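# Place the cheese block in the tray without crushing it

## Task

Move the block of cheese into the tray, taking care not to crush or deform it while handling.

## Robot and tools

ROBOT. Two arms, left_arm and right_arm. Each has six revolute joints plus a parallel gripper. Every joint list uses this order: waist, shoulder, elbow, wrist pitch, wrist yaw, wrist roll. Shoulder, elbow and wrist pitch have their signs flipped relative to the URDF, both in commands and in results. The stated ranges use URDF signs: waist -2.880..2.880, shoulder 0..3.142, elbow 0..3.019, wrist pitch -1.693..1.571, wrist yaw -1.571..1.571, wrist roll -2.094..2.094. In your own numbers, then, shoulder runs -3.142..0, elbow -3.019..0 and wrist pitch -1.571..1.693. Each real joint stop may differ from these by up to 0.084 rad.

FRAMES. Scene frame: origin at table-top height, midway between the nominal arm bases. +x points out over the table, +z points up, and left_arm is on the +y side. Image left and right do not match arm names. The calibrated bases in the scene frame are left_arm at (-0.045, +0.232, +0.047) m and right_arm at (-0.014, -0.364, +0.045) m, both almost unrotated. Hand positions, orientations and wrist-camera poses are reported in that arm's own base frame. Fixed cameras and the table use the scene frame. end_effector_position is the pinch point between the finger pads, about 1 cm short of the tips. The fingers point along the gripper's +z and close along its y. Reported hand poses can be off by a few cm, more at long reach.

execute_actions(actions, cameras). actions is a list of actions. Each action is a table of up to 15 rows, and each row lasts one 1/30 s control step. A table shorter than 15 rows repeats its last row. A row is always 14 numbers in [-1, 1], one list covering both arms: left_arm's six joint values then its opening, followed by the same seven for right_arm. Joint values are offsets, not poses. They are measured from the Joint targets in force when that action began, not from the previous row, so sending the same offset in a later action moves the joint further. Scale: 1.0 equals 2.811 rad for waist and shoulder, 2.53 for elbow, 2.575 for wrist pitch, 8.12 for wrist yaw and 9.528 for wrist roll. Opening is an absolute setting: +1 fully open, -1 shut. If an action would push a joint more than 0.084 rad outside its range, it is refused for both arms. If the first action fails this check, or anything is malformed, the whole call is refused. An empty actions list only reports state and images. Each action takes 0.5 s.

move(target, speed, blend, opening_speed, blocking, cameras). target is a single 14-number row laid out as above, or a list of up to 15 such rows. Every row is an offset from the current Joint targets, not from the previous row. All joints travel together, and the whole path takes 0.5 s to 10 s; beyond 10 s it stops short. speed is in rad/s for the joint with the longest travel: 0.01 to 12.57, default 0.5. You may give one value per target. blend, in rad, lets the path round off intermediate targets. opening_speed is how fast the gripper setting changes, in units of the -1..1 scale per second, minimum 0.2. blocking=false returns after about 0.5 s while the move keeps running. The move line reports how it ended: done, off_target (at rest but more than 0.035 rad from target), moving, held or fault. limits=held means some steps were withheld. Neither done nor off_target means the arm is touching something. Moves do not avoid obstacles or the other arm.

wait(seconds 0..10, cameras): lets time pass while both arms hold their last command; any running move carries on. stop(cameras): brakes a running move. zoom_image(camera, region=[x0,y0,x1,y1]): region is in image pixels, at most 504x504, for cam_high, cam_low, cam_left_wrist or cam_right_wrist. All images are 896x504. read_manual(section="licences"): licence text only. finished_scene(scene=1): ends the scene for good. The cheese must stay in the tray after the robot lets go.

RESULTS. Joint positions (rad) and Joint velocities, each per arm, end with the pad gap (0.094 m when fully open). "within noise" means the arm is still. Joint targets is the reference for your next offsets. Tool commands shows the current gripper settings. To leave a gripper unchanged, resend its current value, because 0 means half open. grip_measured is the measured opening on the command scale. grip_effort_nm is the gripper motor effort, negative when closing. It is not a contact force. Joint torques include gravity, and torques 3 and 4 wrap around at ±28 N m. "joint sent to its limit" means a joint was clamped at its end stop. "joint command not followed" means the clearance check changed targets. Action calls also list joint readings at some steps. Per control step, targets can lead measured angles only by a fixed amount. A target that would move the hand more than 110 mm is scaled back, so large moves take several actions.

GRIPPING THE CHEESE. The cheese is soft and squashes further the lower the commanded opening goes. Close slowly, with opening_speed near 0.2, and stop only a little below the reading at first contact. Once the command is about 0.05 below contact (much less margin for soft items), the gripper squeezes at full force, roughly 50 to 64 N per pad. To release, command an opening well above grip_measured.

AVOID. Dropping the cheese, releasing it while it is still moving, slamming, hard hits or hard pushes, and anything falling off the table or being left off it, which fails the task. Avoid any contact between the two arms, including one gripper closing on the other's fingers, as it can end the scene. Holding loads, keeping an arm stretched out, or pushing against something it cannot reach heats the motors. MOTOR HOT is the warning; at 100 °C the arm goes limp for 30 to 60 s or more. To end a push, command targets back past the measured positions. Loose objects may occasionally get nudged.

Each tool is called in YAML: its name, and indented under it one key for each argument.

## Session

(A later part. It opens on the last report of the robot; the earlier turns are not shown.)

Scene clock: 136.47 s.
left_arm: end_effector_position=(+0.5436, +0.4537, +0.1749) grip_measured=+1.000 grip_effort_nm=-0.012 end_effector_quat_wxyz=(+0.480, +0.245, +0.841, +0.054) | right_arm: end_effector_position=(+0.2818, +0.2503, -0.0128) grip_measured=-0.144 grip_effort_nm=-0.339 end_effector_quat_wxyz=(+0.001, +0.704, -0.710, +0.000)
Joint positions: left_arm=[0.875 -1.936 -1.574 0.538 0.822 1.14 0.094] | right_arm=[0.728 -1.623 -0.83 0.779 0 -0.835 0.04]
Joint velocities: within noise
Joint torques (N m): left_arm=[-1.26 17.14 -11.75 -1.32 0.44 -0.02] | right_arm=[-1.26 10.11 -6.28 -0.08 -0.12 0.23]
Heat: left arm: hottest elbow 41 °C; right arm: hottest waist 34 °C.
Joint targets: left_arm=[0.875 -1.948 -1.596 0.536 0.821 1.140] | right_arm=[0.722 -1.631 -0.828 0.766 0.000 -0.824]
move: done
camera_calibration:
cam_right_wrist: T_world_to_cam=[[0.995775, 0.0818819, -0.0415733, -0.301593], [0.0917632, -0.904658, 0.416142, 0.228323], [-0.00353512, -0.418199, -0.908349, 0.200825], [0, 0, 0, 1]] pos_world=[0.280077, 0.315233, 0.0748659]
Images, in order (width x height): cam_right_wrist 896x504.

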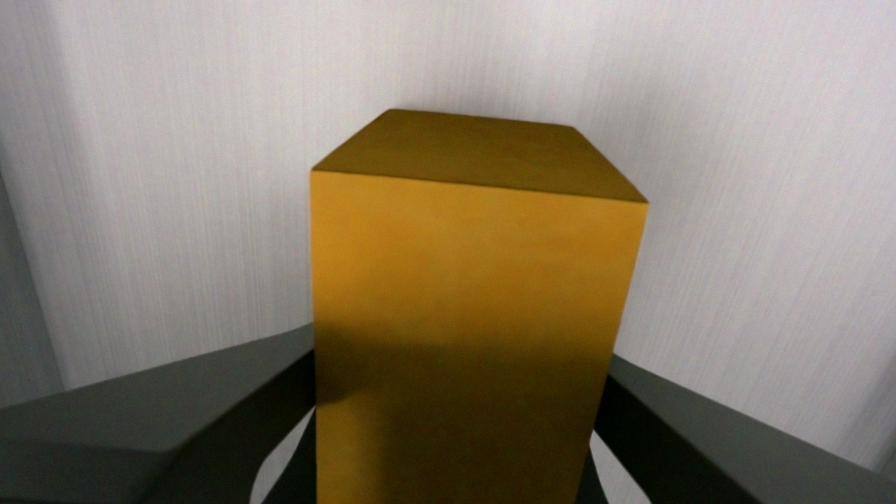

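move:
  target:
    - [0,0,0,0,0,0,1,0,0,0,0,0,0,0.6]
    - [0,0,0,0,0,0,1,0,0.0434,-0.055,0.0998,0,0,0.6]
  opening_speed: 0.5
  speed: 0.2

Scene clock: 142.80 s.
left_arm: end_effector_position=(+0.5436, +0.4537, +0.1749) grip_measured=+1.000 grip_effort_nm=-0.017 end_effector_quat_wxyz=(+0.480, +0.245, +0.841, +0.054) | right_arm: end_effector_position=(+0.2829, +0.2513, +0.0548) grip_measured=+0.598 grip_effort_nm=0.110 end_effector_quat_wxyz=(+0.016, +0.704, -0.710, -0.001)
Joint positions: left_arm=[0.875 -1.936 -1.574 0.538 0.822 1.14 0.094] | right_arm=[0.728 -1.515 -0.927 1.014 0 -0.834 0.075]
Joint velocities: within noise
Joint torques (N m): left_arm=[-1.32 17.14 -11.75 -1.32 0.43 -0.02] | right_arm=[-1.26 10.99 -10.44 0.91 -0.12 0.24]
Heat: left arm: hottest elbow 41 °C; right arm: hottest waist 34 °C.
Joint targets: left_arm=[0.875 -1.948 -1.596 0.536 0.821 1.140] | right_arm=[0.722 -1.509 -0.967 1.023 0.000 -0.824]
move: off_target (right_arm); right_arm: the elbow is farthest, 0.041 rad from its target
camera_calibration:
cam_right_wrist: T_world_to_cam=[[0.9946, 0.0804271, -0.0655982, -0.297942], [0.100964, -0.89619, 0.43203, 0.195338], [-0.0240416, -0.43632, -0.89947, 0.272502], [0, 0, 0, 1]] pos_world=[0.283162, 0.317921, 0.141171]

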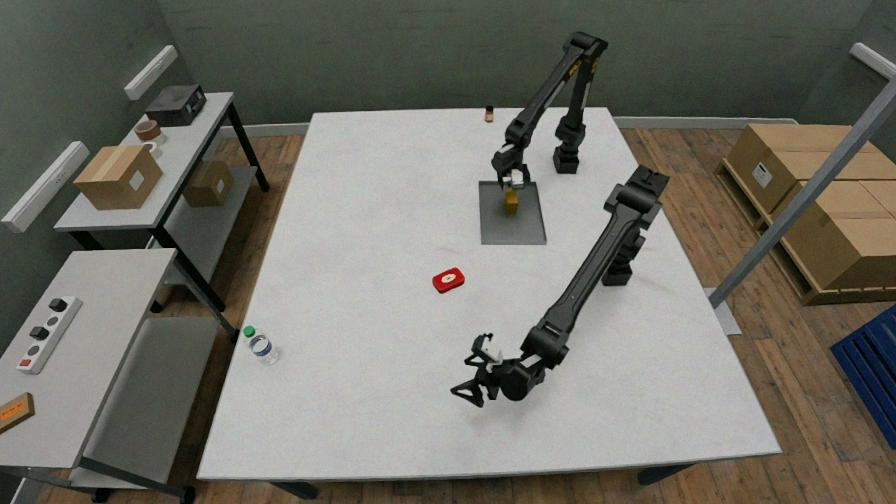

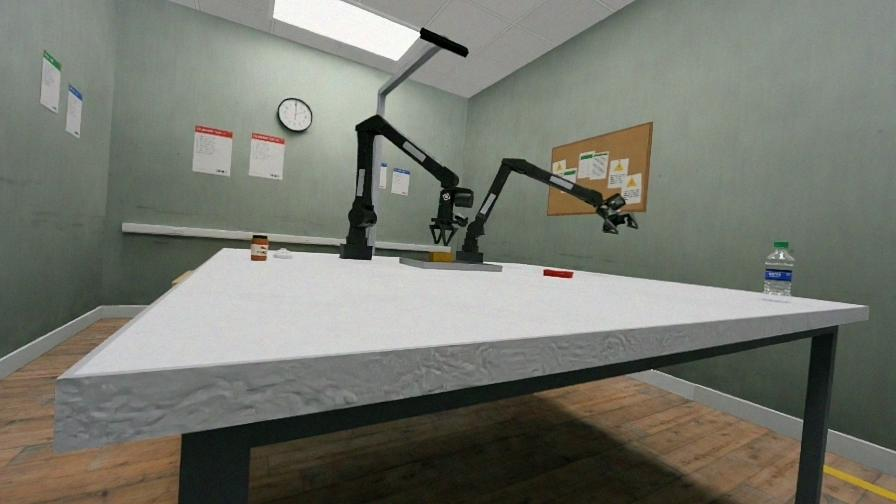

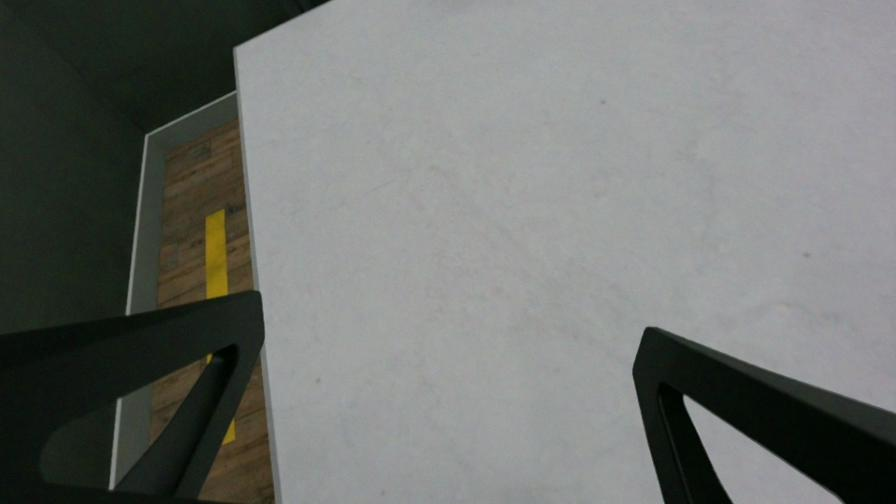

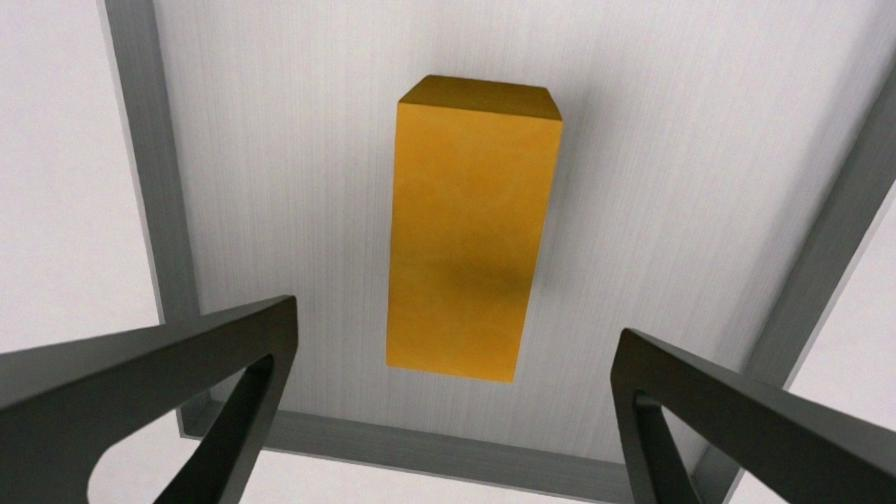

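Cheese rests flat in the tray, intact and clear of the gripper.

finished_scene:

The scene is finished: the task was done.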